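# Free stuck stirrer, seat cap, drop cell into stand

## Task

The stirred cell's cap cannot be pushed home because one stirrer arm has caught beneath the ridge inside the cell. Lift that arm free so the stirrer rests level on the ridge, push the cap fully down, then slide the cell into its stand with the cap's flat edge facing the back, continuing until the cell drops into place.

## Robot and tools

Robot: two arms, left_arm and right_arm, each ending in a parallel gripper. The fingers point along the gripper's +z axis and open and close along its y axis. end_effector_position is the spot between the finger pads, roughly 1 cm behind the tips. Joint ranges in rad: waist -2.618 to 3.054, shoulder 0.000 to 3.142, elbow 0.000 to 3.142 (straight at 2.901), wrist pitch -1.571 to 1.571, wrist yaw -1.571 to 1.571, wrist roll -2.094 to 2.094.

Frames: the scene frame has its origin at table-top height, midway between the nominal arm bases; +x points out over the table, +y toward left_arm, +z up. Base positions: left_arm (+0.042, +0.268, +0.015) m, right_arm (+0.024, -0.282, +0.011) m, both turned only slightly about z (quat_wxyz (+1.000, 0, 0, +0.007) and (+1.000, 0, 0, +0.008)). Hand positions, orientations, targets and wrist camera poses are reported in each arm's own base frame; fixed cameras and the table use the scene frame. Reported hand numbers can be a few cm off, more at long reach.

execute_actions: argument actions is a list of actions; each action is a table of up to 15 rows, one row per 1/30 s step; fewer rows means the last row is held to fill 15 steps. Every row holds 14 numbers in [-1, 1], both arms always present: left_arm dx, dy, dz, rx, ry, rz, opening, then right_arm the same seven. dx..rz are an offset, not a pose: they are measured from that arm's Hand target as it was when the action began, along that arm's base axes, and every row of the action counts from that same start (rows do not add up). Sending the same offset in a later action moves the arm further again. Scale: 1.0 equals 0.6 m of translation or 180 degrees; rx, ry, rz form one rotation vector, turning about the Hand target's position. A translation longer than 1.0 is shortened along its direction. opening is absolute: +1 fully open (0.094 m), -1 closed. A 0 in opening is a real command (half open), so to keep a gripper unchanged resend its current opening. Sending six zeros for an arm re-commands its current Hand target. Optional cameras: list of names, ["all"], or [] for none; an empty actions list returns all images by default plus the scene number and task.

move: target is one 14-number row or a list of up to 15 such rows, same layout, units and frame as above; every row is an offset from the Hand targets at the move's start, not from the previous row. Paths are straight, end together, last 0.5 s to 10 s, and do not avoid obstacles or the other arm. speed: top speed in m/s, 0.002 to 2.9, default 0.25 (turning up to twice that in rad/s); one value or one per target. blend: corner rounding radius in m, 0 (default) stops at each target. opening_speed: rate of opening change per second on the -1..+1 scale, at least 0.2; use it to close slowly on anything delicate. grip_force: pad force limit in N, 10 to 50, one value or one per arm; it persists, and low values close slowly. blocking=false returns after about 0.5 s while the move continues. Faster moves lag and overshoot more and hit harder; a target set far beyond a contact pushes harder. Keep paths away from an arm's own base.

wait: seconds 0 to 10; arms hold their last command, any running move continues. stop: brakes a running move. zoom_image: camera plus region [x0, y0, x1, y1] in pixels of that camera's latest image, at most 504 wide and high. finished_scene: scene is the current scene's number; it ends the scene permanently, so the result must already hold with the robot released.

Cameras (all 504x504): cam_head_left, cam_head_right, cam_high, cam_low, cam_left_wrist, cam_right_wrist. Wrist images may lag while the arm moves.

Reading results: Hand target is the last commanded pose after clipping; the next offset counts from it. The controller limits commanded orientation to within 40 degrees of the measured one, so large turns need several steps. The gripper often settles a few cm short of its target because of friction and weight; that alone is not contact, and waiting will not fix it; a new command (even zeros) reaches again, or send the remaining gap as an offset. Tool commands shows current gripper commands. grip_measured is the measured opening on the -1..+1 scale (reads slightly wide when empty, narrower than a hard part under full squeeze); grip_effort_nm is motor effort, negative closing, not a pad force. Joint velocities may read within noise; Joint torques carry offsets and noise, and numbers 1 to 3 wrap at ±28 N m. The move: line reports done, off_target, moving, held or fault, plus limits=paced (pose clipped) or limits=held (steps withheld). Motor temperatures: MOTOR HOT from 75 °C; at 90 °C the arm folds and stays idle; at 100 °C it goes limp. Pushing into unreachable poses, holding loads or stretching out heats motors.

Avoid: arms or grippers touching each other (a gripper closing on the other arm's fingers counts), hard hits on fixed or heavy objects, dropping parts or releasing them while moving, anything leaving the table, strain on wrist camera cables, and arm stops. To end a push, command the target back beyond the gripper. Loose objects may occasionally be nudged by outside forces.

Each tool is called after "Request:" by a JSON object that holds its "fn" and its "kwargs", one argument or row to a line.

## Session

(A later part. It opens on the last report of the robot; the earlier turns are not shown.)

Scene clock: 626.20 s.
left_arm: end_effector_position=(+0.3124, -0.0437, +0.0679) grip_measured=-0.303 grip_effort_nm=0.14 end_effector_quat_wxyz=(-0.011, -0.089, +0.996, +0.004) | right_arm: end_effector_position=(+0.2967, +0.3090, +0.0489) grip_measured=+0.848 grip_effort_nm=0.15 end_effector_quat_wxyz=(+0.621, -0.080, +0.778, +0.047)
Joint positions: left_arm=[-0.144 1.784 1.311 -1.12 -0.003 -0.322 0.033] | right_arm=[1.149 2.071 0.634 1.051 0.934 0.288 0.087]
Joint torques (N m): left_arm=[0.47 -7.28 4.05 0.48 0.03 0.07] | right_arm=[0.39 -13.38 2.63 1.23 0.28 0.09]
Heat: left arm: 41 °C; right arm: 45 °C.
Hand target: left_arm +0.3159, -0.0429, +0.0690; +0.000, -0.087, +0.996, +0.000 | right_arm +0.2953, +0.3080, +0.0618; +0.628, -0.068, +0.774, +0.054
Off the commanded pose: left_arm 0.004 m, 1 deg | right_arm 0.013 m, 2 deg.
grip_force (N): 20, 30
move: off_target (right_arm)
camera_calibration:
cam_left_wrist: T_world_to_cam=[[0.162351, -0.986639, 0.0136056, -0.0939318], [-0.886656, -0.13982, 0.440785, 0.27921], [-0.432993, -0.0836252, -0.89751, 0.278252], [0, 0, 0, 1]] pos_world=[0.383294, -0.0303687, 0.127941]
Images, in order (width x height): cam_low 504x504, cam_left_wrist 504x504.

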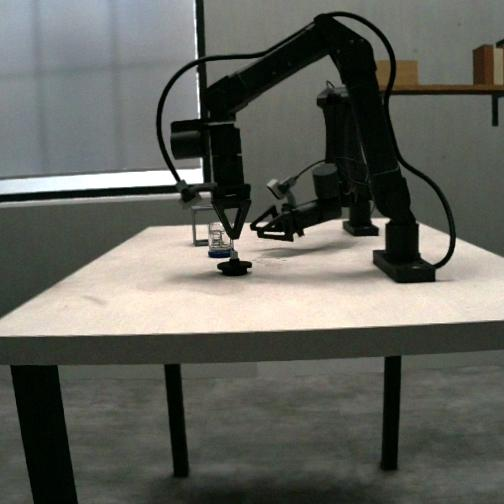

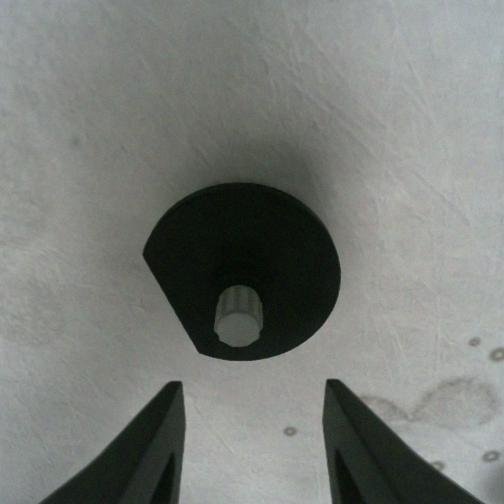

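Request:
{"fn": "move", "kwargs": {
  "target": [0.008,0.009,0.0,0,0,0,-0.3,0,0,0,0,0,0,0.85],
  "speed": 0.1,
  "cameras": ["cam_left_wrist","cam_low"]
}}

Request:
{"fn": "zoom_image", "kwargs": {
  "camera": "cam_low",
  "region": [200, 190, 260, 290]
}}

Scene clock: 635.53 s.
left_arm: end_effector_position=(+0.3132, -0.0380, +0.0679) grip_measured=-0.303 grip_effort_nm=0.14 end_effector_quat_wxyz=(-0.011, -0.089, +0.996, +0.004) | right_arm: end_effector_position=(+0.2967, +0.3090, +0.0489) grip_measured=+0.848 grip_effort_nm=0.15 end_effector_quat_wxyz=(+0.621, -0.080, +0.778, +0.047)
Joint positions: left_arm=[-0.126 1.784 1.311 -1.12 -0.003 -0.304 0.033] | right_arm=[1.149 2.071 0.634 1.051 0.934 0.288 0.087]
Joint torques (N m): left_arm=[0.43 -6.34 5.53 0.45 0.05 0.05] | right_arm=[0.36 -13.38 2.61 1.23 0.29 0.09]
Heat: left arm: 42 °C; right arm: 46 °C.
Hand target: left_arm +0.3207, -0.0375, +0.0690; +0.000, -0.087, +0.996, +0.000 | right_arm +0.2953, +0.3080, +0.0618; +0.628, -0.068, +0.774, +0.054
Off the commanded pose: left_arm 0.008 m, 1 deg | right_arm 0.013 m, 2 deg.
grip_force (N): 20, 30
move: off_target (right_arm)
camera_calibration:
cam_left_wrist: T_world_to_cam=[[0.162715, -0.986572, 0.0141357, -0.088548], [-0.886738, -0.139937, 0.440582, 0.280785], [-0.432688, -0.084224, -0.897601, 0.278963], [0, 0, 0, 1]] pos_world=[0.384095, -0.0245714, 0.12794]
Images, in order (width x height): cam_low 504x504, cam_left_wrist 504x504.

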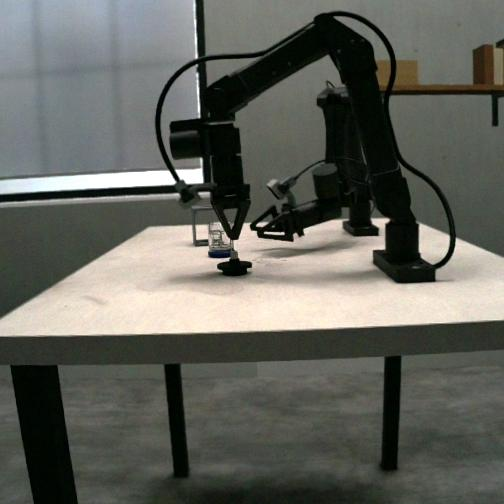

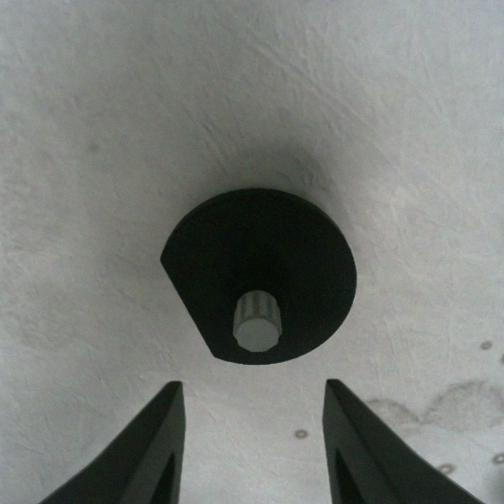

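Scaled by 5.040 from the camera's 504x504 image, which has a finer 720x720 frame.

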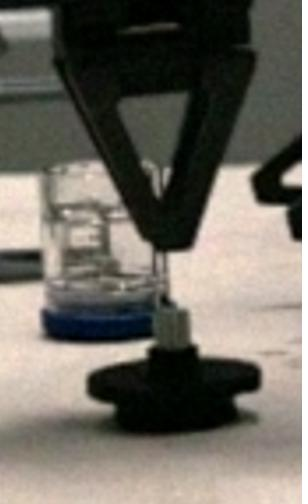

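Request:
{"fn": "move", "kwargs": {
  "target": [0.006,0.0,-0.05,0,0,0,-0.3,0,0,0,0,0,0,0.85],
  "speed": 0.06,
  "cameras": ["cam_left_wrist","cam_low"]
}}

Request:
{"fn": "zoom_image", "kwargs": {
  "camera": "cam_low",
  "region": [200, 190, 260, 290]
}}

Scene clock: 641.83 s.
left_arm: end_effector_position=(+0.3214, -0.0391, +0.0432) grip_measured=-0.303 grip_effort_nm=0.14 end_effector_quat_wxyz=(-0.002, -0.088, +0.996, +0.002) | right_arm: end_effector_position=(+0.2967, +0.3090, +0.0489) grip_measured=+0.848 grip_effort_nm=0.15 end_effector_quat_wxyz=(+0.621, -0.080, +0.778, +0.047)
Joint positions: left_arm=[-0.126 1.825 1.26 -1.012 -0.003 -0.301 0.033] | right_arm=[1.149 2.071 0.634 1.051 0.934 0.288 0.087]
Joint torques (N m): left_arm=[0.55 -6.2 4.21 0.49 0 0.08] | right_arm=[0.36 -13.39 2.65 1.22 0.29 0.09]
Heat: left arm: 42 °C; right arm: 46 °C.
Hand target: left_arm +0.3243, -0.0375, +0.0389; +0.000, -0.087, +0.996, +0.000 | right_arm +0.2953, +0.3080, +0.0618; +0.628, -0.068, +0.774, +0.054
Off the commanded pose: left_arm 0.005 m, 0 deg | right_arm 0.013 m, 2 deg.
grip_force (N): 20, 30
move: off_target (right_arm)
camera_calibration:
cam_left_wrist: T_world_to_cam=[[0.160205, -0.986903, 0.0188766, -0.0898927], [-0.894248, -0.137014, 0.426083, 0.301893], [-0.417917, -0.085141, -0.904487, 0.255772], [0, 0, 0, 1]] pos_world=[0.39126, -0.025575, 0.104407]
Images, in order (width x height): cam_low 504x504, cam_left_wrist 504x504.

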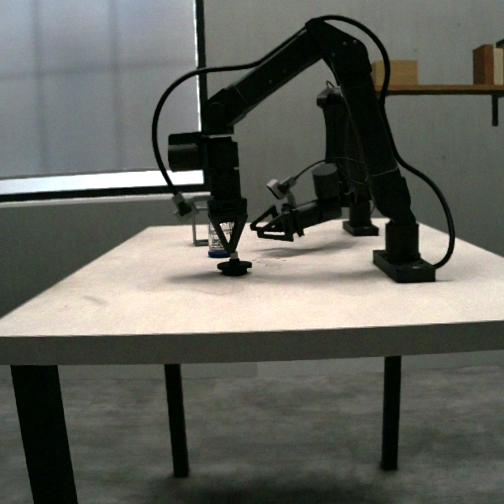

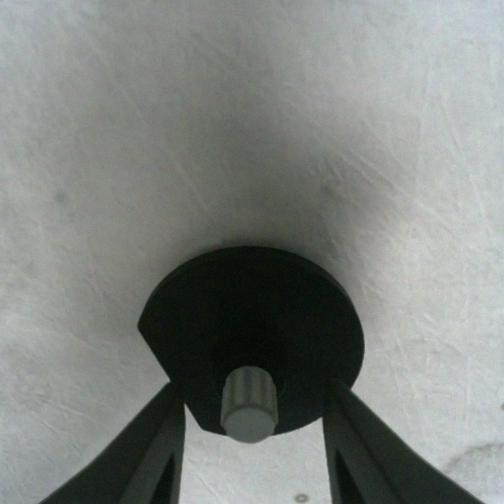

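Scaled by 5.040 from the camera's 504x504 image, which has a finer 720x720 frame.

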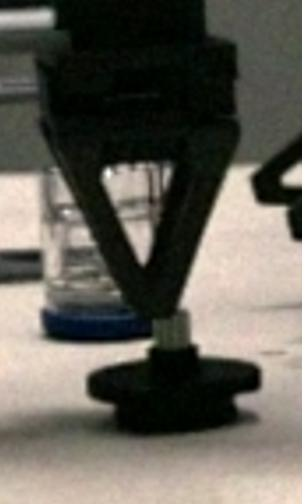

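Request:
{"fn": "move", "kwargs": {
  "target": [-0.014,0.002,0.0,0,0,0,-0.3,0,0,0,0,0,0,0.85],
  "speed": 0.06,
  "cameras": ["cam_left_wrist","cam_low"]
}}

Request:
{"fn": "zoom_image", "kwargs": {
  "camera": "cam_low",
  "region": [200, 190, 260, 290]
}}

Scene clock: 649.70 s.
left_arm: end_effector_position=(+0.3109, -0.0377, +0.0345) grip_measured=-0.303 grip_effort_nm=0.14 end_effector_quat_wxyz=(-0.017, -0.088, +0.996, +0.005) | right_arm: end_effector_position=(+0.2967, +0.3090, +0.0489) grip_measured=+0.848 grip_effort_nm=0.15 end_effector_quat_wxyz=(+0.621, -0.080, +0.778, +0.047)
Joint positions: left_arm=[-0.126 1.825 1.223 -1.004 -0.003 -0.301 0.033] | right_arm=[1.149 2.071 0.634 1.051 0.934 0.288 0.087]
Joint torques (N m): left_arm=[0.62 -8.38 4.03 0.51 0 0.07] | right_arm=[0.4 -13.38 2.63 1.23 0.29 0.09]
Heat: left arm: 41 °C; right arm: 46 °C.
Hand target: left_arm +0.3158, -0.0363, +0.0388; +0.000, -0.087, +0.996, +0.000 | right_arm +0.2953, +0.3080, +0.0618; +0.628, -0.068, +0.774, +0.054
Off the commanded pose: left_arm 0.007 m, 2 deg | right_arm 0.013 m, 2 deg.
grip_force (N): 20, 30
move: off_target (right_arm)
camera_calibration:
cam_left_wrist: T_world_to_cam=[[0.160266, -0.987018, 0.0105296, -0.0865537], [-0.8815, -0.138316, 0.451472, 0.291574], [-0.444154, -0.0816374, -0.892223, 0.251609], [0, 0, 0, 1]] pos_world=[0.382647, -0.0245599, 0.0937659]
Images, in order (width x height): cam_low 504x504, cam_left_wrist 504x504.

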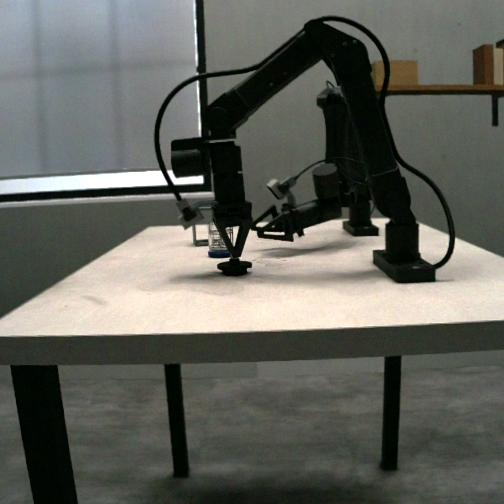

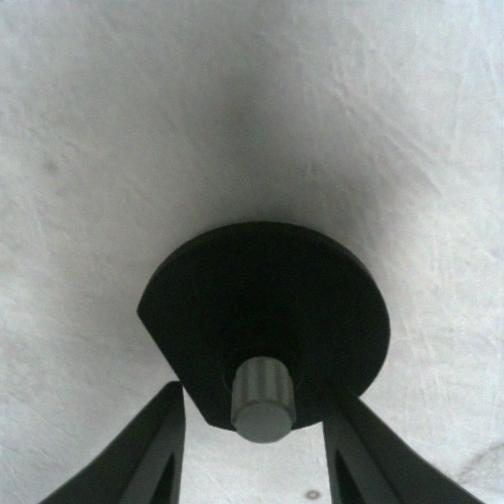

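Scaled by 5.040 from the camera's 504x504 image, which has a finer 720x720 frame.

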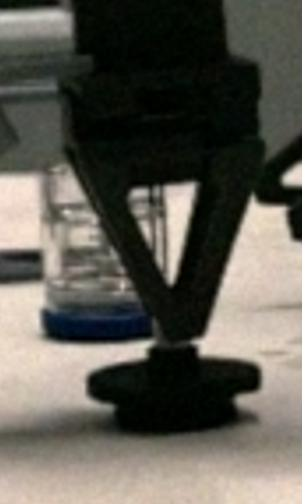

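Request:
{"fn": "move", "kwargs": {
  "target": [0.009,-0.002,0.006,0,0,0,-0.3,0,0,0,0,0,0,0.85],
  "speed": 0.03,
  "cameras": ["cam_left_wrist","cam_low"]
}}

Request:
{"fn": "zoom_image", "kwargs": {
  "camera": "cam_low",
  "region": [200, 190, 260, 290]
}}

Scene clock: 654.87 s.
left_arm: end_effector_position=(+0.3111, -0.0378, +0.0345) grip_measured=-0.303 grip_effort_nm=0.14 end_effector_quat_wxyz=(-0.016, -0.088, +0.996, +0.005) | right_arm: end_effector_position=(+0.2967, +0.3090, +0.0489) grip_measured=+0.848 grip_effort_nm=0.15 end_effector_quat_wxyz=(+0.621, -0.080, +0.778, +0.047)
Joint positions: left_arm=[-0.126 1.825 1.223 -1.003 -0.003 -0.301 0.033] | right_arm=[1.149 2.071 0.634 1.051 0.934 0.288 0.087]
Joint torques (N m): left_arm=[0.4 -7.23 6.84 0.28 0.05 0.05] | right_arm=[0.39 -13.37 2.65 1.24 0.29 0.1]
Heat: left arm: 41 °C; right arm: 46 °C.
Hand target: left_arm +0.3212, -0.0375, +0.0424; +0.000, -0.087, +0.996, +0.000 | right_arm +0.2953, +0.3080, +0.0618; +0.628, -0.068, +0.774, +0.054
Off the commanded pose: left_arm 0.013 m, 2 deg | right_arm 0.013 m, 2 deg.
grip_force (N): 20, 30
move: off_target (left_arm, right_arm)
camera_calibration:
cam_left_wrist: T_world_to_cam=[[0.160208, -0.987024, 0.0107914, -0.0865733], [-0.881874, -0.138213, 0.450771, 0.291877], [-0.443431, -0.081734, -0.892574, 0.251407], [0, 0, 0, 1]] pos_world=[0.38275, -0.0245603, 0.0937642]
Images, in order (width x height): cam_low 504x504, cam_left_wrist 504x504.

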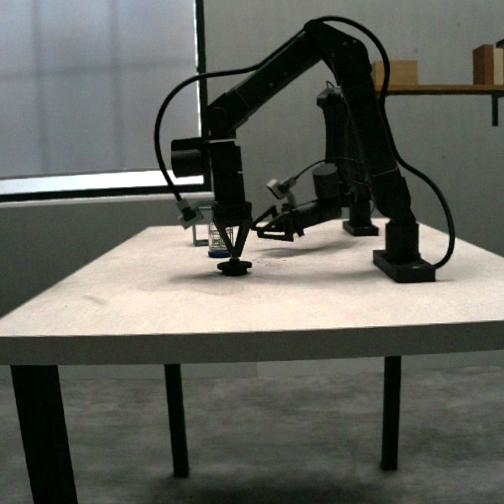

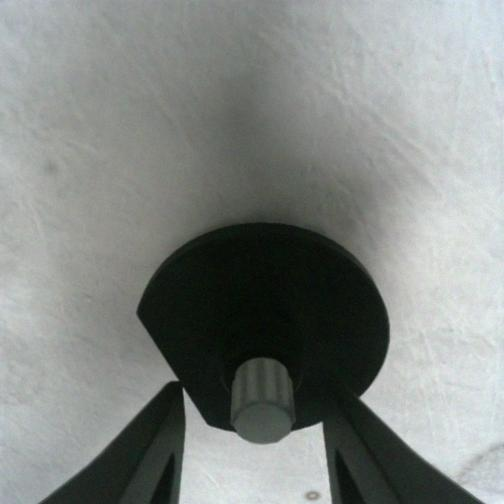

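Scaled by 5.040 from the camera's 504x504 image, which has a finer 720x720 frame.

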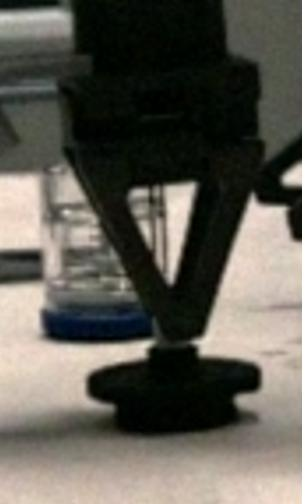

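Request:
{"fn": "move", "kwargs": {
  "target": [0.006,0.0,0.0,0,0,0,-0.3,0,0,0,0,0,0,0.85],
  "speed": 0.03,
  "cameras": ["cam_low"]
}}

Request:
{"fn": "zoom_image", "kwargs": {
  "camera": "cam_low",
  "region": [200, 190, 260, 290]
}}

Scene clock: 660.87 s.
left_arm: end_effector_position=(+0.3156, -0.0383, +0.0376) grip_measured=-0.303 grip_effort_nm=0.14 end_effector_quat_wxyz=(-0.010, -0.088, +0.996, +0.004) | right_arm: end_effector_position=(+0.2967, +0.3090, +0.0489) grip_measured=+0.848 grip_effort_nm=0.15 end_effector_quat_wxyz=(+0.621, -0.080, +0.778, +0.047)
Joint positions: left_arm=[-0.126 1.825 1.236 -1.003 -0.003 -0.301 0.033] | right_arm=[1.149 2.071 0.634 1.051 0.934 0.288 0.087]
Joint torques (N m): left_arm=[0.49 -6.42 7.23 0.26 0.02 0.03] | right_arm=[0.36 -13.37 2.65 1.24 0.29 0.09]
Heat: left arm: 41 °C; right arm: 46 °C.
Hand target: left_arm +0.3249, -0.0375, +0.0425; +0.000, -0.087, +0.996, +0.000 | right_arm +0.2953, +0.3080, +0.0618; +0.628, -0.068, +0.774, +0.054
Off the commanded pose: left_arm 0.010 m, 1 deg | right_arm 0.013 m, 2 deg.
grip_force (N): 20, 30
move: off_target (right_arm)
Images, in order (width x height): cam_low 504x504.

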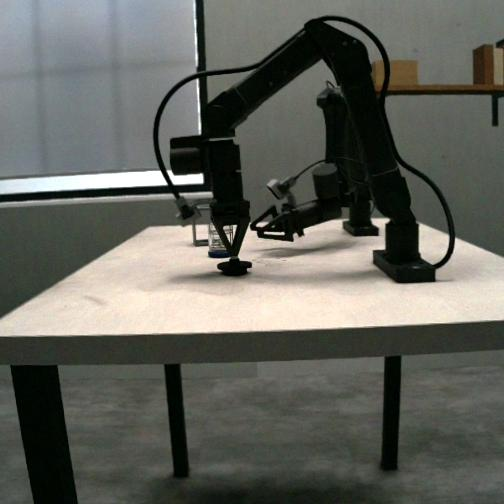

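Scaled by 5.040 from the camera's 504x504 image, which has a finer 720x720 frame.

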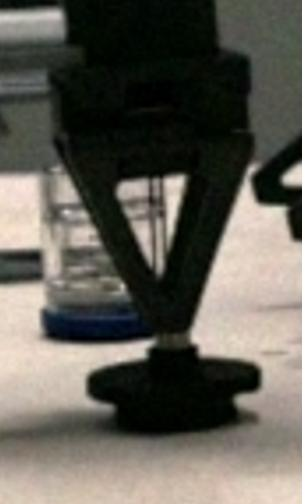

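Request:
{"fn": "move", "kwargs": {
  "target": [0,0.0,0.0,0,0,0,-0.95,0,0,0,0,0,0,0.85],
  "opening_speed": 0.4,
  "grip_force": [40,30]
}}

Request:
{"fn": "move", "kwargs": {
  "target": [
    [0,0,0.13,0,0,0,-0.95,0,0,0,0,0,0,0.85]
  ],
  "speed": 0.1,
  "cameras": ["cam_low","cam_left_wrist"]
}}

Request:
{"fn": "zoom_image", "kwargs": {
  "camera": "cam_low",
  "region": [200, 160, 260, 260]
}}

Scene clock: 668.23 s.
left_arm: end_effector_position=(+0.3156, -0.0383, +0.0376) grip_measured=-0.738 grip_effort_nm=-0.86 end_effector_quat_wxyz=(-0.010, -0.088, +0.996, +0.004) | right_arm: end_effector_position=(+0.2967, +0.3090, +0.0489) grip_measured=+0.848 grip_effort_nm=0.15 end_effector_quat_wxyz=(+0.621, -0.080, +0.778, +0.047)
Joint positions: left_arm=[-0.126 1.825 1.236 -1.003 -0.003 -0.301 0.012] | right_arm=[1.149 2.071 0.634 1.051 0.934 0.288 0.087]
Joint torques (N m): left_arm=[0.55 -6.38 7.16 0.26 0.04 0.06] | right_arm=[0.36 -13.37 2.63 1.23 0.29 0.09]
Heat: left arm: 40 °C; right arm: 46 °C.
Hand target: left_arm +0.3249, -0.0375, +0.0425; +0.000, -0.087, +0.996, +0.000 | right_arm +0.2953, +0.3080, +0.0618; +0.628, -0.068, +0.774, +0.054
Off the commanded pose: left_arm 0.011 m, 1 deg | right_arm 0.013 m, 2 deg.
grip_force (N): 40, 30
move: off_target (left_arm, right_arm)

Scene clock: 669.77 s.
left_arm: end_effector_position=(+0.3195, -0.0388, +0.0989) grip_measured=-0.738 grip_effort_nm=-0.86 end_effector_quat_wxyz=(-0.028, -0.087, +0.996, +0.008) | right_arm: end_effector_position=(+0.2967, +0.3090, +0.0489) grip_measured=+0.848 grip_effort_nm=0.15 end_effector_quat_wxyz=(+0.621, -0.080, +0.778, +0.047)
Joint positions: left_arm=[-0.126 1.822 1.482 -1.289 -0.003 -0.301 0.012] | right_arm=[1.149 2.071 0.634 1.051 0.934 0.288 0.087]
Joint torques (N m): left_arm=[0.66 -10.21 7.36 0.04 -0.01 0.06] | right_arm=[0.38 -13.38 2.65 1.23 0.29 0.09]
Heat: left arm: 41 °C; right arm: 46 °C.
Hand target: left_arm +0.3249, -0.0375, +0.1205; +0.000, -0.087, +0.996, +0.000 | right_arm +0.2953, +0.3080, +0.0618; +0.628, -0.068, +0.774, +0.054
Off the commanded pose: left_arm 0.022 m, 3 deg | right_arm 0.013 m, 2 deg.
grip_force (N): 40, 30
move: off_target (left_arm, right_arm)
camera_calibration:
cam_left_wrist: T_world_to_cam=[[0.160428, -0.987039, 0.00405416, -0.089126], [-0.870885, -0.139613, 0.47124, 0.26451], [-0.464566, -0.0791306, -0.881996, 0.318369], [0, 0, 0, 1]] pos_world=[0.392559, -0.0258491, 0.156514]
Images, in order (width x height): cam_low 504x504, cam_left_wrist 504x504.

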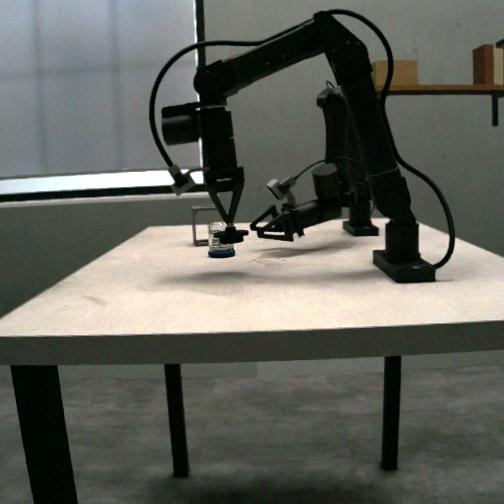

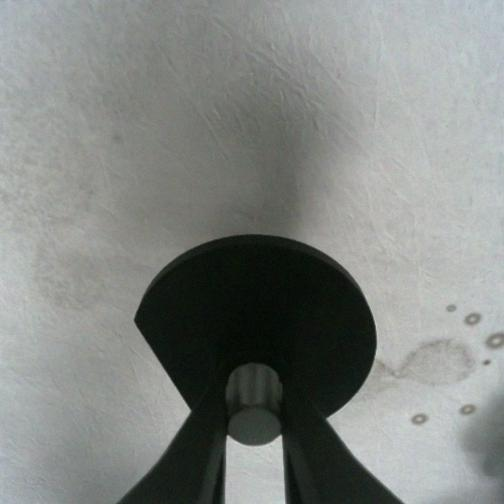

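Scaled by 5.040 from the camera's 504x504 image, which has a finer 720x720 frame.

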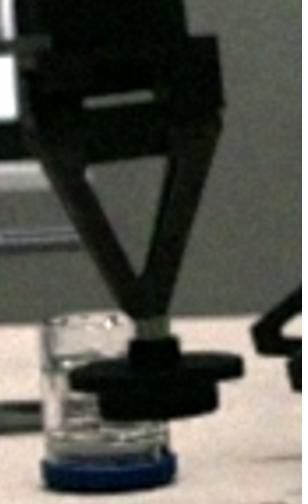

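Request:
{"fn": "move", "kwargs": {
  "target": [
    [0,0,0.09,0,0,0,-0.95,0,0,0,0,0,0,0.85],
    [0.045,-0.3425,0.09,0,0,-0.613,-0.95,0,0,0,0,0,0,0.85]
  ],
  "speed": 0.2,
  "blend": [0.03,0],
  "cameras": ["cam_low","cam_left_wrist","cam_right_wrist","cam_high"]
}}

Request:
{"fn": "zoom_image", "kwargs": {
  "camera": "cam_low",
  "region": [190, 150, 270, 260]
}}

Scene clock: 691.50 s.
left_arm: end_effector_position=(+0.3508, -0.2386, +0.1716) grip_measured=-0.738 grip_effort_nm=-0.87 end_effector_quat_wxyz=(+0.043, +0.762, +0.646, +0.013) | right_arm: end_effector_position=(+0.2967, +0.3090, +0.0489) grip_measured=+0.848 grip_effort_nm=0.15 end_effector_quat_wxyz=(+0.621, -0.080, +0.778, +0.047)
Joint positions: left_arm=[-0.601 2.143 2.229 -1.567 -0.003 1.134 0.012] | right_arm=[1.149 2.071 0.634 1.051 0.934 0.288 0.087]
Joint torques (N m): left_arm=[-0.44 -8.25 7.49 0.33 0.02 0.03] | right_arm=[0.38 -13.41 2.66 1.24 0.29 0.09]
Heat: left arm: 43 °C; right arm: 46 °C.
Hand target: left_arm +0.3519, -0.2430, +0.1746; +0.000, +0.768, +0.641, +0.000 | right_arm +0.2953, +0.3080, +0.0618; +0.628, -0.068, +0.774, +0.054
Off the commanded pose: left_arm 0.005 m, 5 deg | right_arm 0.013 m, 2 deg.
joint sent to its limit (left arm) — joint 4 (wrist pitch), lower limit. The joint targets are off in orientation, not in position.
grip_force (N): 40, 30
move: off_target (left_arm, right_arm); blend cut to 0.0273 m at target 1
camera_calibration:
cam_left_wrist: T_world_to_cam=[[-0.982327, 0.177528, -0.0593166, 0.397966], [0.140835, 0.909767, 0.390499, 0.138966], [0.123289, 0.375244, -0.91869, 0.28969], [0, 0, 0, 1]] pos_world=[0.335646, -0.305782, 0.235475]
cam_right_wrist: T_world_to_cam=[[0.182743, -0.982281, 0.0415784, 0.245901], [-0.560106, -0.138772, -0.816715, 0.292167], [0.808014, 0.125961, -0.575542, -0.162482], [0, 0, 0, 1]] pos_world=[0.249995, 0.302555, 0.134877]
Images, in order (width x height): cam_high 504x504, cam_low 504x504, cam_left_wrist 504x504, cam_right_wrist 504x504.

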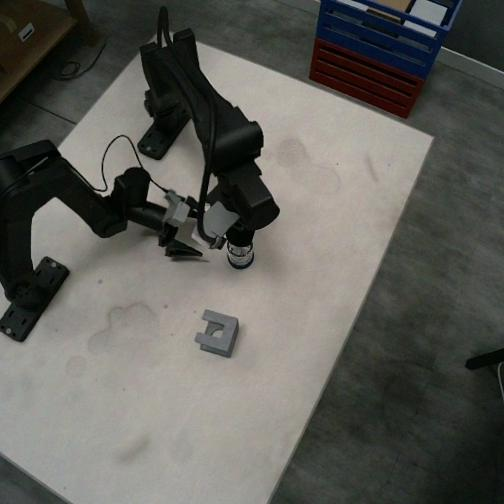

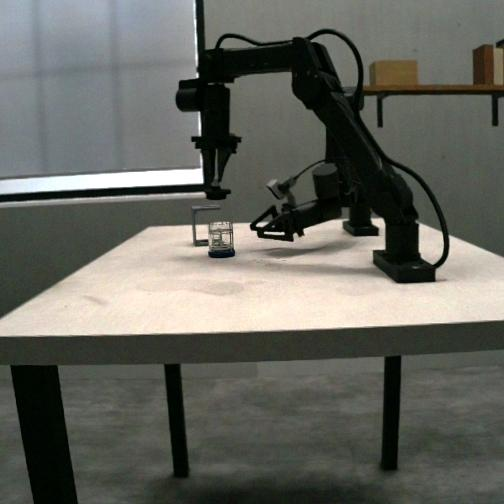

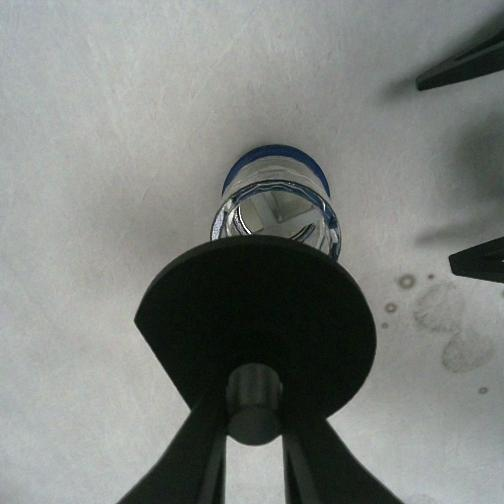

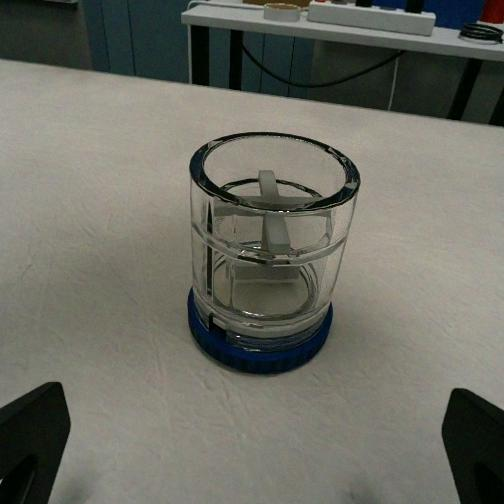

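Scaled by 4.582 from the camera's 504x504 image, which has a finer 720x720 frame.

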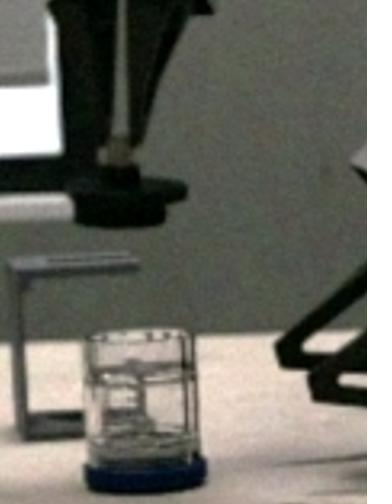

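Request:
{"fn": "move", "kwargs": {
  "target": [0,0,-0.055,0,0,0,-0.95,0,0,0,0,0,0,0.85],
  "speed": 0.1,
  "cameras": ["cam_low","cam_left_wrist","cam_right_wrist"]
}}

Request:
{"fn": "zoom_image", "kwargs": {
  "camera": "cam_low",
  "region": [190, 150, 270, 260]
}}

Scene clock: 699.80 s.
left_arm: end_effector_position=(+0.3531, -0.2402, +0.1408) grip_measured=-0.738 grip_effort_nm=-0.86 end_effector_quat_wxyz=(+0.006, +0.763, +0.646, +0.003) | right_arm: end_effector_position=(+0.2967, +0.3090, +0.0489) grip_measured=+0.848 grip_effort_nm=0.15 end_effector_quat_wxyz=(+0.621, -0.080, +0.778, +0.047)
Joint positions: left_arm=[-0.601 2.219 2.229 -1.567 -0.003 1.135 0.012] | right_arm=[1.149 2.071 0.634 1.051 0.934 0.288 0.087]
Joint torques (N m): left_arm=[-0.61 -9.06 6.08 0.23 0.04 0.04] | right_arm=[0.39 -13.38 2.62 1.23 0.29 0.09]
Heat: left arm: 43 °C; right arm: 46 °C.
Hand target: left_arm +0.3519, -0.2430, +0.1415; +0.000, +0.768, +0.641, +0.000 | right_arm +0.2953, +0.3080, +0.0618; +0.628, -0.068, +0.774, +0.054
Off the commanded pose: left_arm 0.003 m, 1 deg | right_arm 0.013 m, 2 deg.
joint sent to its limit (left arm) — joint 4 (wrist pitch), lower limit. The joint targets still meet the commanded pose.
grip_force (N): 40, 30
move: off_target (right_arm)
camera_calibration:
cam_left_wrist: T_world_to_cam=[[-0.983735, 0.179352, 0.00992573, 0.389951], [0.166907, 0.892252, 0.419557, 0.134675], [0.0663923, 0.41439, -0.907675, 0.28961], [0, 0, 0, 1]] pos_world=[0.341902, -0.310114, 0.202497]
cam_right_wrist: T_world_to_cam=[[0.182743, -0.982281, 0.0415784, 0.245901], [-0.560106, -0.138772, -0.816715, 0.292167], [0.808014, 0.125961, -0.575542, -0.162482], [0, 0, 0, 1]] pos_world=[0.249995, 0.302555, 0.134877]
Images, in order (width x height): cam_low 504x504, cam_left_wrist 504x504, cam_right_wrist 504x504.

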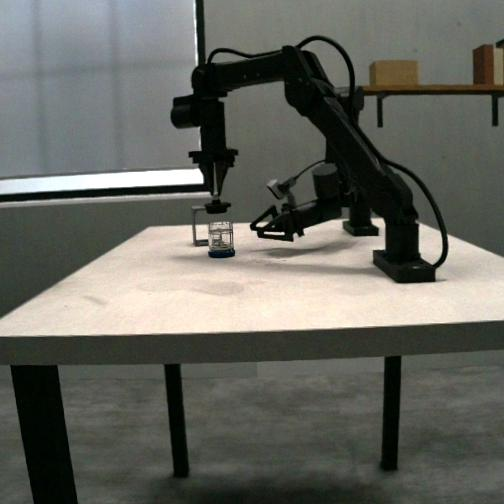

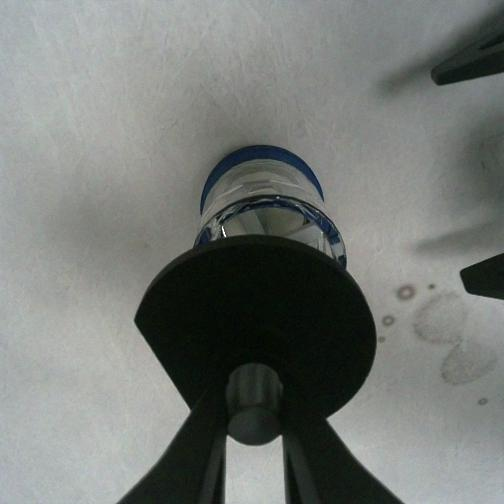

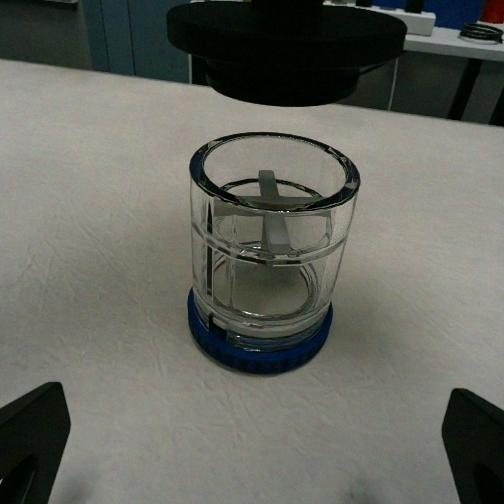

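Scaled by 4.582 from the camera's 504x504 image, which has a finer 720x720 frame.

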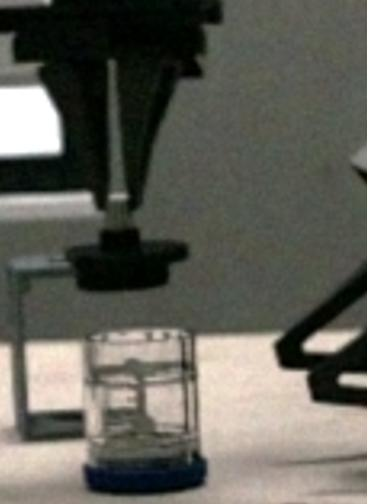

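Request:
{"fn": "zoom_image", "kwargs": {
  "camera": "cam_low",
  "region": [195, 190, 245, 262]
}}

Scaled by 7.000 from the camera's 504x504 image, which has a finer 720x720 frame.

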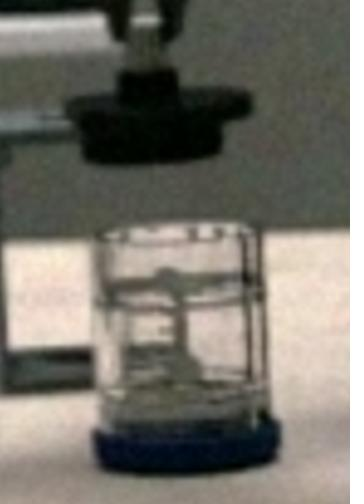

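Request:
{"fn": "move", "kwargs": {
  "target": [-0.014,0,0,0,0,0,-0.95,0,0,0,0,0,0,0.85],
  "speed": 0.1,
  "cameras": ["cam_low","cam_left_wrist","cam_right_wrist"]
}}

Request:
{"fn": "zoom_image", "kwargs": {
  "camera": "cam_low",
  "region": [195, 190, 245, 262]
}}

Scene clock: 749.67 s.
left_arm: end_effector_position=(+0.3476, -0.2416, +0.1359) grip_measured=-0.738 grip_effort_nm=-0.87 end_effector_quat_wxyz=(-0.003, +0.766, +0.642, +0.001) | right_arm: end_effector_position=(+0.2967, +0.3090, +0.0489) grip_measured=+0.848 grip_effort_nm=0.15 end_effector_quat_wxyz=(+0.621, -0.080, +0.778, +0.047)
Joint positions: left_arm=[-0.611 2.219 2.209 -1.567 -0.003 1.135 0.012] | right_arm=[1.149 2.071 0.634 1.051 0.934 0.288 0.087]
Joint torques (N m): left_arm=[-0.73 -10.86 4.26 0.26 0.04 -0.03] | right_arm=[0.35 -13.38 2.63 1.23 0.28 0.09]
Heat: left arm: 41 °C; right arm: 46 °C.
Hand target: left_arm +0.3435, -0.2429, +0.1415; +0.000, +0.768, +0.641, +0.000 | right_arm +0.2953, +0.3080, +0.0618; +0.628, -0.068, +0.774, +0.054
Off the commanded pose: left_arm 0.007 m, 1 deg | right_arm 0.013 m, 2 deg.
grip_force (N): 40, 30
move: off_target (right_arm)
camera_calibration:
cam_left_wrist: T_world_to_cam=[[-0.9816, 0.188875, 0.0280598, 0.383858], [0.182623, 0.885698, 0.426834, 0.130747], [0.0557656, 0.424105, -0.903894, 0.29161], [0, 0, 0, 1]] pos_world=[0.336656, -0.311976, 0.197006]
cam_right_wrist: T_world_to_cam=[[0.182743, -0.982281, 0.0415784, 0.245901], [-0.560106, -0.138772, -0.816715, 0.292167], [0.808014, 0.125961, -0.575542, -0.162482], [0, 0, 0, 1]] pos_world=[0.249995, 0.302555, 0.134877]
Images, in order (width x height): cam_low 504x504, cam_left_wrist 504x504, cam_right_wrist 504x504.

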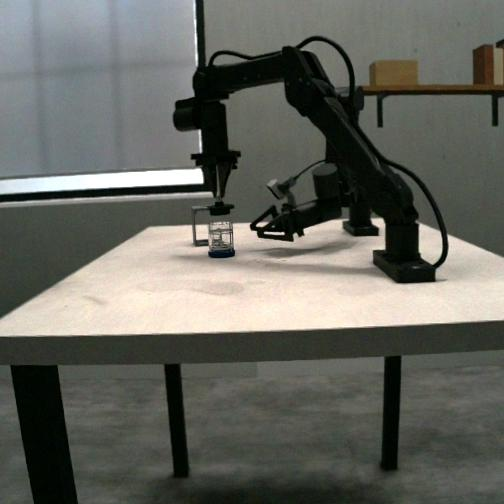

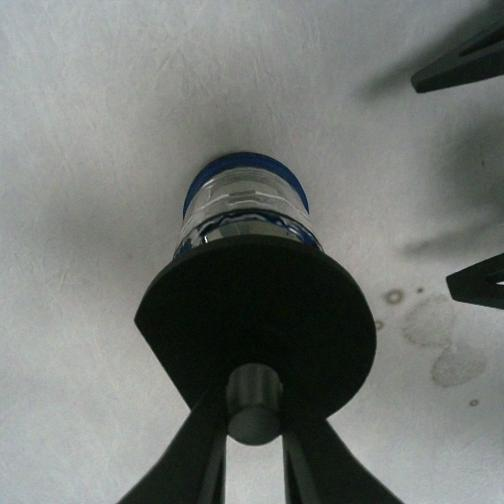

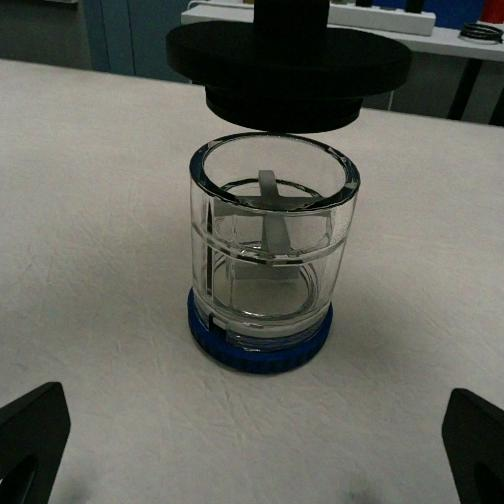

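Scaled by 7.000 from the camera's 504x504 image, which has a finer 720x720 frame.

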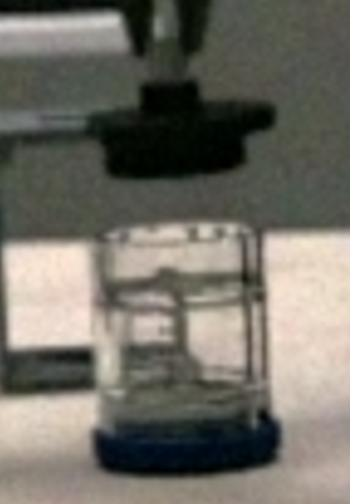

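Request:
{"fn": "move", "kwargs": {
  "target": [-0.002,0.002,-0.028,0,0,0,-0.95,0,0,0,0,0,0,0.85],
  "speed": 0.05,
  "cameras": ["cam_low","cam_left_wrist","cam_right_wrist"]
}}

Request:
{"fn": "zoom_image", "kwargs": {
  "camera": "cam_low",
  "region": [195, 190, 245, 262]
}}

Request:
{"fn": "zoom_image", "kwargs": {
  "camera": "cam_right_wrist",
  "region": [160, 50, 400, 290]
}}

Scene clock: 763.13 s.
left_arm: end_effector_position=(+0.3407, -0.2363, +0.1151) grip_measured=-0.738 grip_effort_nm=-0.87 end_effector_quat_wxyz=(-0.025, +0.766, +0.642, -0.004) | right_arm: end_effector_position=(+0.2967, +0.3090, +0.0489) grip_measured=+0.848 grip_effort_nm=0.15 end_effector_quat_wxyz=(+0.621, -0.080, +0.778, +0.047)
Joint positions: left_arm=[-0.611 2.21 2.109 -1.519 -0.005 1.135 0.012] | right_arm=[1.149 2.071 0.634 1.051 0.934 0.288 0.087]
Joint torques (N m): left_arm=[-0.68 -12.19 3.22 0.57 0.06 -0.02] | right_arm=[0.38 -13.39 2.63 1.22 0.29 0.09]
Heat: left arm: 42 °C; right arm: 46 °C.
Hand target: left_arm +0.3423, -0.2417, +0.1247; +0.000, +0.768, +0.641, +0.000 | right_arm +0.2953, +0.3080, +0.0618; +0.628, -0.068, +0.774, +0.054
Off the commanded pose: left_arm 0.011 m, 3 deg | right_arm 0.013 m, 2 deg.
grip_force (N): 40, 30
move: off_target (left_arm, right_arm)
camera_calibration:
cam_left_wrist: T_world_to_cam=[[-0.979943, 0.187726, 0.066859, 0.371473], [0.197723, 0.87414, 0.443604, 0.126419], [0.0248319, 0.447927, -0.893725, 0.286052], [0, 0, 0, 1]] pos_world=[0.331923, -0.308374, 0.174736]
cam_right_wrist: T_world_to_cam=[[0.182743, -0.982281, 0.0415784, 0.245901], [-0.560106, -0.138772, -0.816715, 0.292167], [0.808014, 0.125961, -0.575542, -0.162482], [0, 0, 0, 1]] pos_world=[0.249995, 0.302555, 0.134877]
Images, in order (width x height): cam_low 504x504, cam_left_wrist 504x504, cam_right_wrist 504x504.

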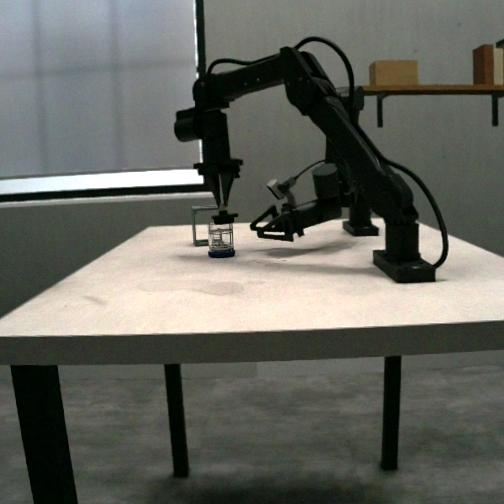

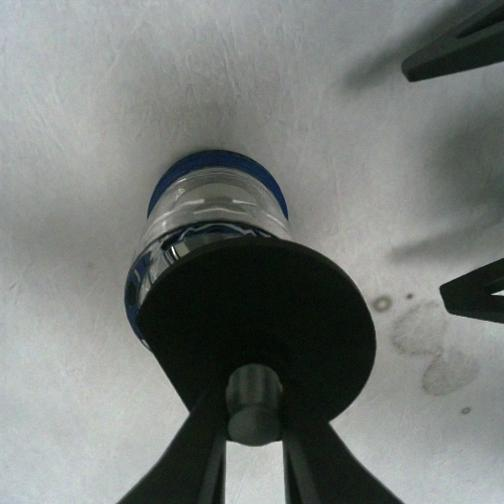

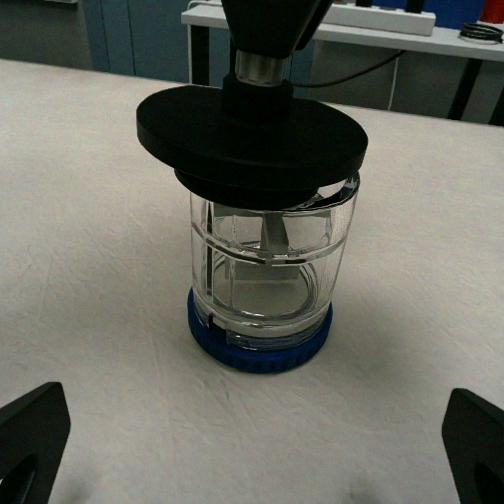

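Scaled by 7.000 from the camera's 504x504 image, which has a finer 720x720 frame.

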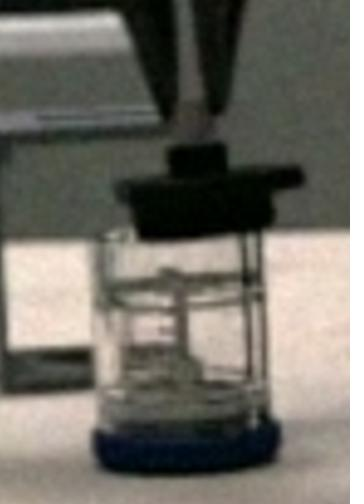

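Scaled by 2.100 from the camera's 504x504 image, which has a finer 720x720 frame.

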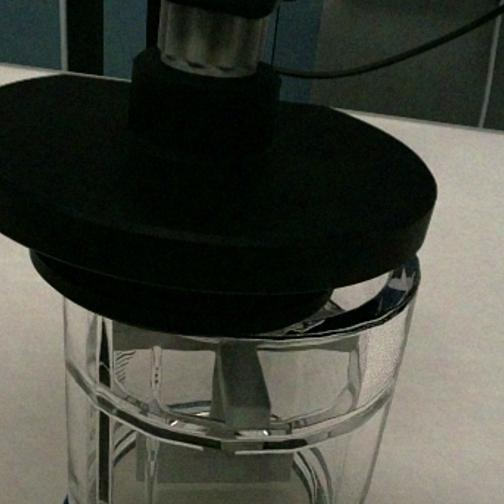

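Request:
{"fn": "move", "kwargs": {
  "target": [
    [0,-0.002,0.035,0,0,0,-0.95,0,0,0,0,0,0,0.85],
    [0.012,-0.008,0.035,0,0,0,-0.95,0,0,0,0,0,0,0.85]
  ],
  "speed": 0.05,
  "cameras": ["cam_low","cam_right_wrist"]
}}

Request:
{"fn": "zoom_image", "kwargs": {
  "camera": "cam_low",
  "region": [195, 190, 245, 262]
}}

Scene clock: 773.07 s.
left_arm: end_effector_position=(+0.3498, -0.2427, +0.1418) grip_measured=-0.738 grip_effort_nm=-0.86 end_effector_quat_wxyz=(+0.007, +0.766, +0.642, +0.004) | right_arm: end_effector_position=(+0.2967, +0.3090, +0.0489) grip_measured=+0.848 grip_effort_nm=0.15 end_effector_quat_wxyz=(+0.621, -0.080, +0.778, +0.047)
Joint positions: left_arm=[-0.611 2.21 2.218 -1.563 -0.005 1.135 0.012] | right_arm=[1.149 2.071 0.634 1.051 0.934 0.288 0.087]
Joint torques (N m): left_arm=[-0.61 -9.07 7.32 0.19 0.06 -0.02] | right_arm=[0.39 -13.38 2.62 1.23 0.28 0.09]
Motor temperatures (°C): left_arm=[29 46 37 31 30 28 29] | right_arm=[29 46 32 39 28 26 28]
Heat: left arm: 46 °C; right arm: 46 °C.
Hand target: left_arm +0.3495, -0.2465, +0.1457; +0.000, +0.768, +0.641, +0.000 | right_arm +0.2953, +0.3080, +0.0618; +0.628, -0.068, +0.774, +0.054
Off the commanded pose: left_arm 0.005 m, 1 deg | right_arm 0.013 m, 2 deg.
joint sent to its limit (left arm) — joint 4 (wrist pitch), lower limit. The joint targets still meet the commanded pose.
grip_force (N): 40, 30
move: off_target (right_arm)
camera_calibration:
cam_right_wrist: T_world_to_cam=[[0.182743, -0.982281, 0.0415784, 0.245901], [-0.560106, -0.138772, -0.816715, 0.292167], [0.808014, 0.125961, -0.575542, -0.162482], [0, 0, 0, 1]] pos_world=[0.249995, 0.302555, 0.134877]
Images, in order (width x height): cam_low 504x504, cam_right_wrist 504x504.

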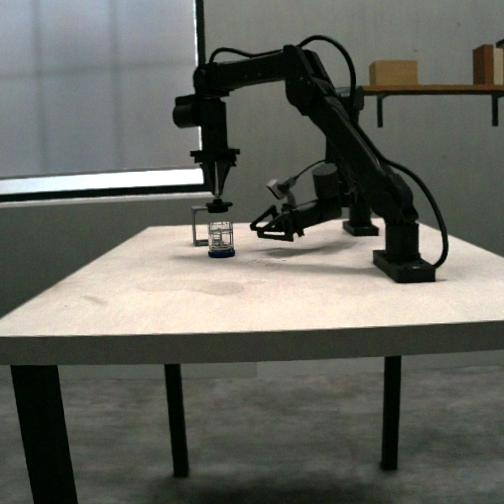

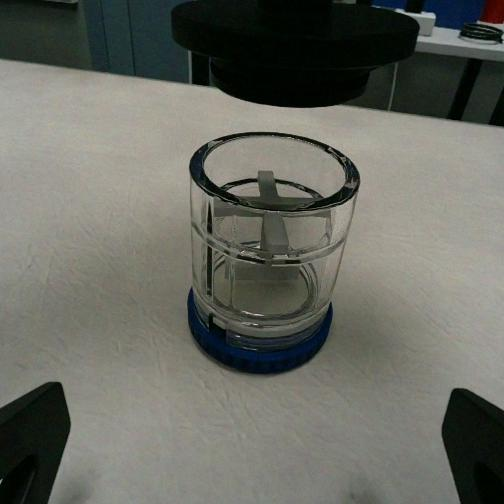

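Scaled by 7.000 from the camera's 504x504 image, which has a finer 720x720 frame.

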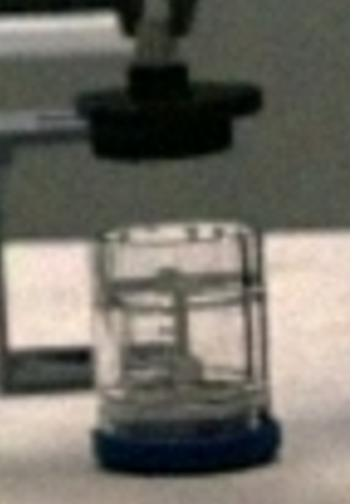

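Request:
{"fn": "move", "kwargs": {
  "target": [0,0.001,-0.03,0,0,0,-0.95,0,0,0,0,0,0,0.85],
  "speed": 0.04,
  "cameras": ["cam_low","cam_right_wrist"]
}}

Request:
{"fn": "zoom_image", "kwargs": {
  "camera": "cam_low",
  "region": [195, 190, 245, 262]
}}

Scene clock: 778.67 s.
left_arm: end_effector_position=(+0.3486, -0.2418, +0.1337) grip_measured=-0.738 grip_effort_nm=-0.86 end_effector_quat_wxyz=(+0.000, +0.766, +0.642, +0.003) | right_arm: end_effector_position=(+0.2967, +0.3090, +0.0489) grip_measured=+0.848 grip_effort_nm=0.15 end_effector_quat_wxyz=(+0.621, -0.080, +0.778, +0.047)
Joint positions: left_arm=[-0.611 2.21 2.185 -1.543 -0.005 1.135 0.012] | right_arm=[1.149 2.071 0.634 1.051 0.934 0.288 0.087]
Joint torques (N m): left_arm=[-0.61 -8.85 4.21 0.48 0.07 -0.01] | right_arm=[0.39 -13.38 2.65 1.23 0.29 0.09]
Heat: left arm: 46 °C; right arm: 46 °C.
Hand target: left_arm +0.3495, -0.2459, +0.1278; +0.000, +0.768, +0.641, +0.000 | right_arm +0.2953, +0.3080, +0.0618; +0.628, -0.068, +0.774, +0.054
Off the commanded pose: left_arm 0.007 m, 0 deg | right_arm 0.013 m, 2 deg.
grip_force (N): 40, 30
move: off_target (right_arm)
camera_calibration:
cam_right_wrist: T_world_to_cam=[[0.182743, -0.982281, 0.0415784, 0.245901], [-0.560106, -0.138772, -0.816715, 0.292167], [0.808014, 0.125961, -0.575542, -0.162482], [0, 0, 0, 1]] pos_world=[0.249995, 0.302555, 0.134877]
Images, in order (width x height): cam_low 504x504, cam_right_wrist 504x504.

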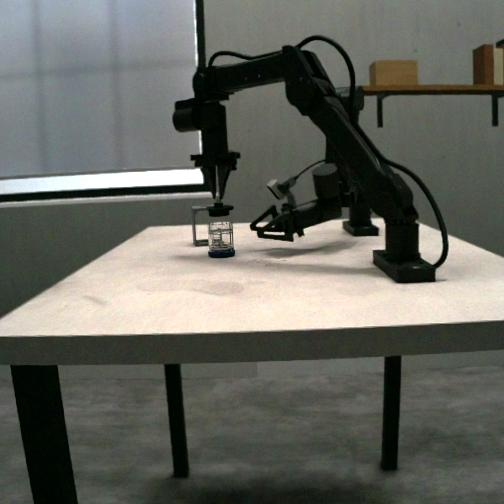

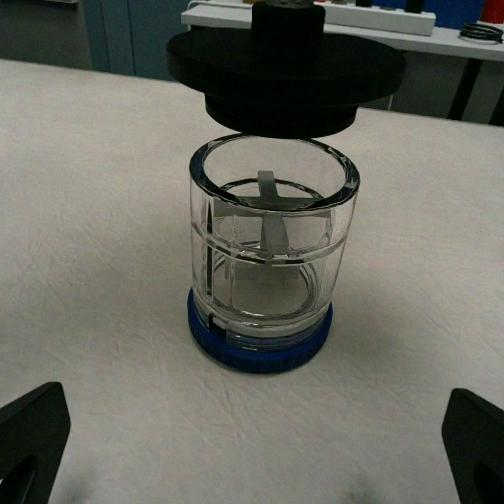

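Scaled by 7.000 from the camera's 504x504 image, which has a finer 720x720 frame.

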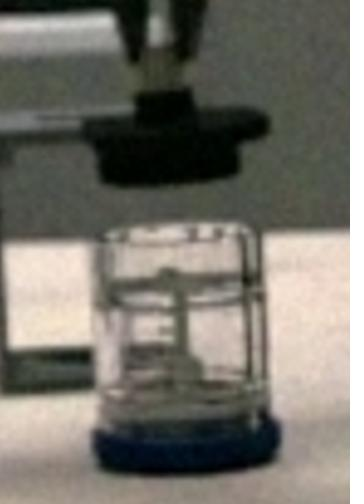

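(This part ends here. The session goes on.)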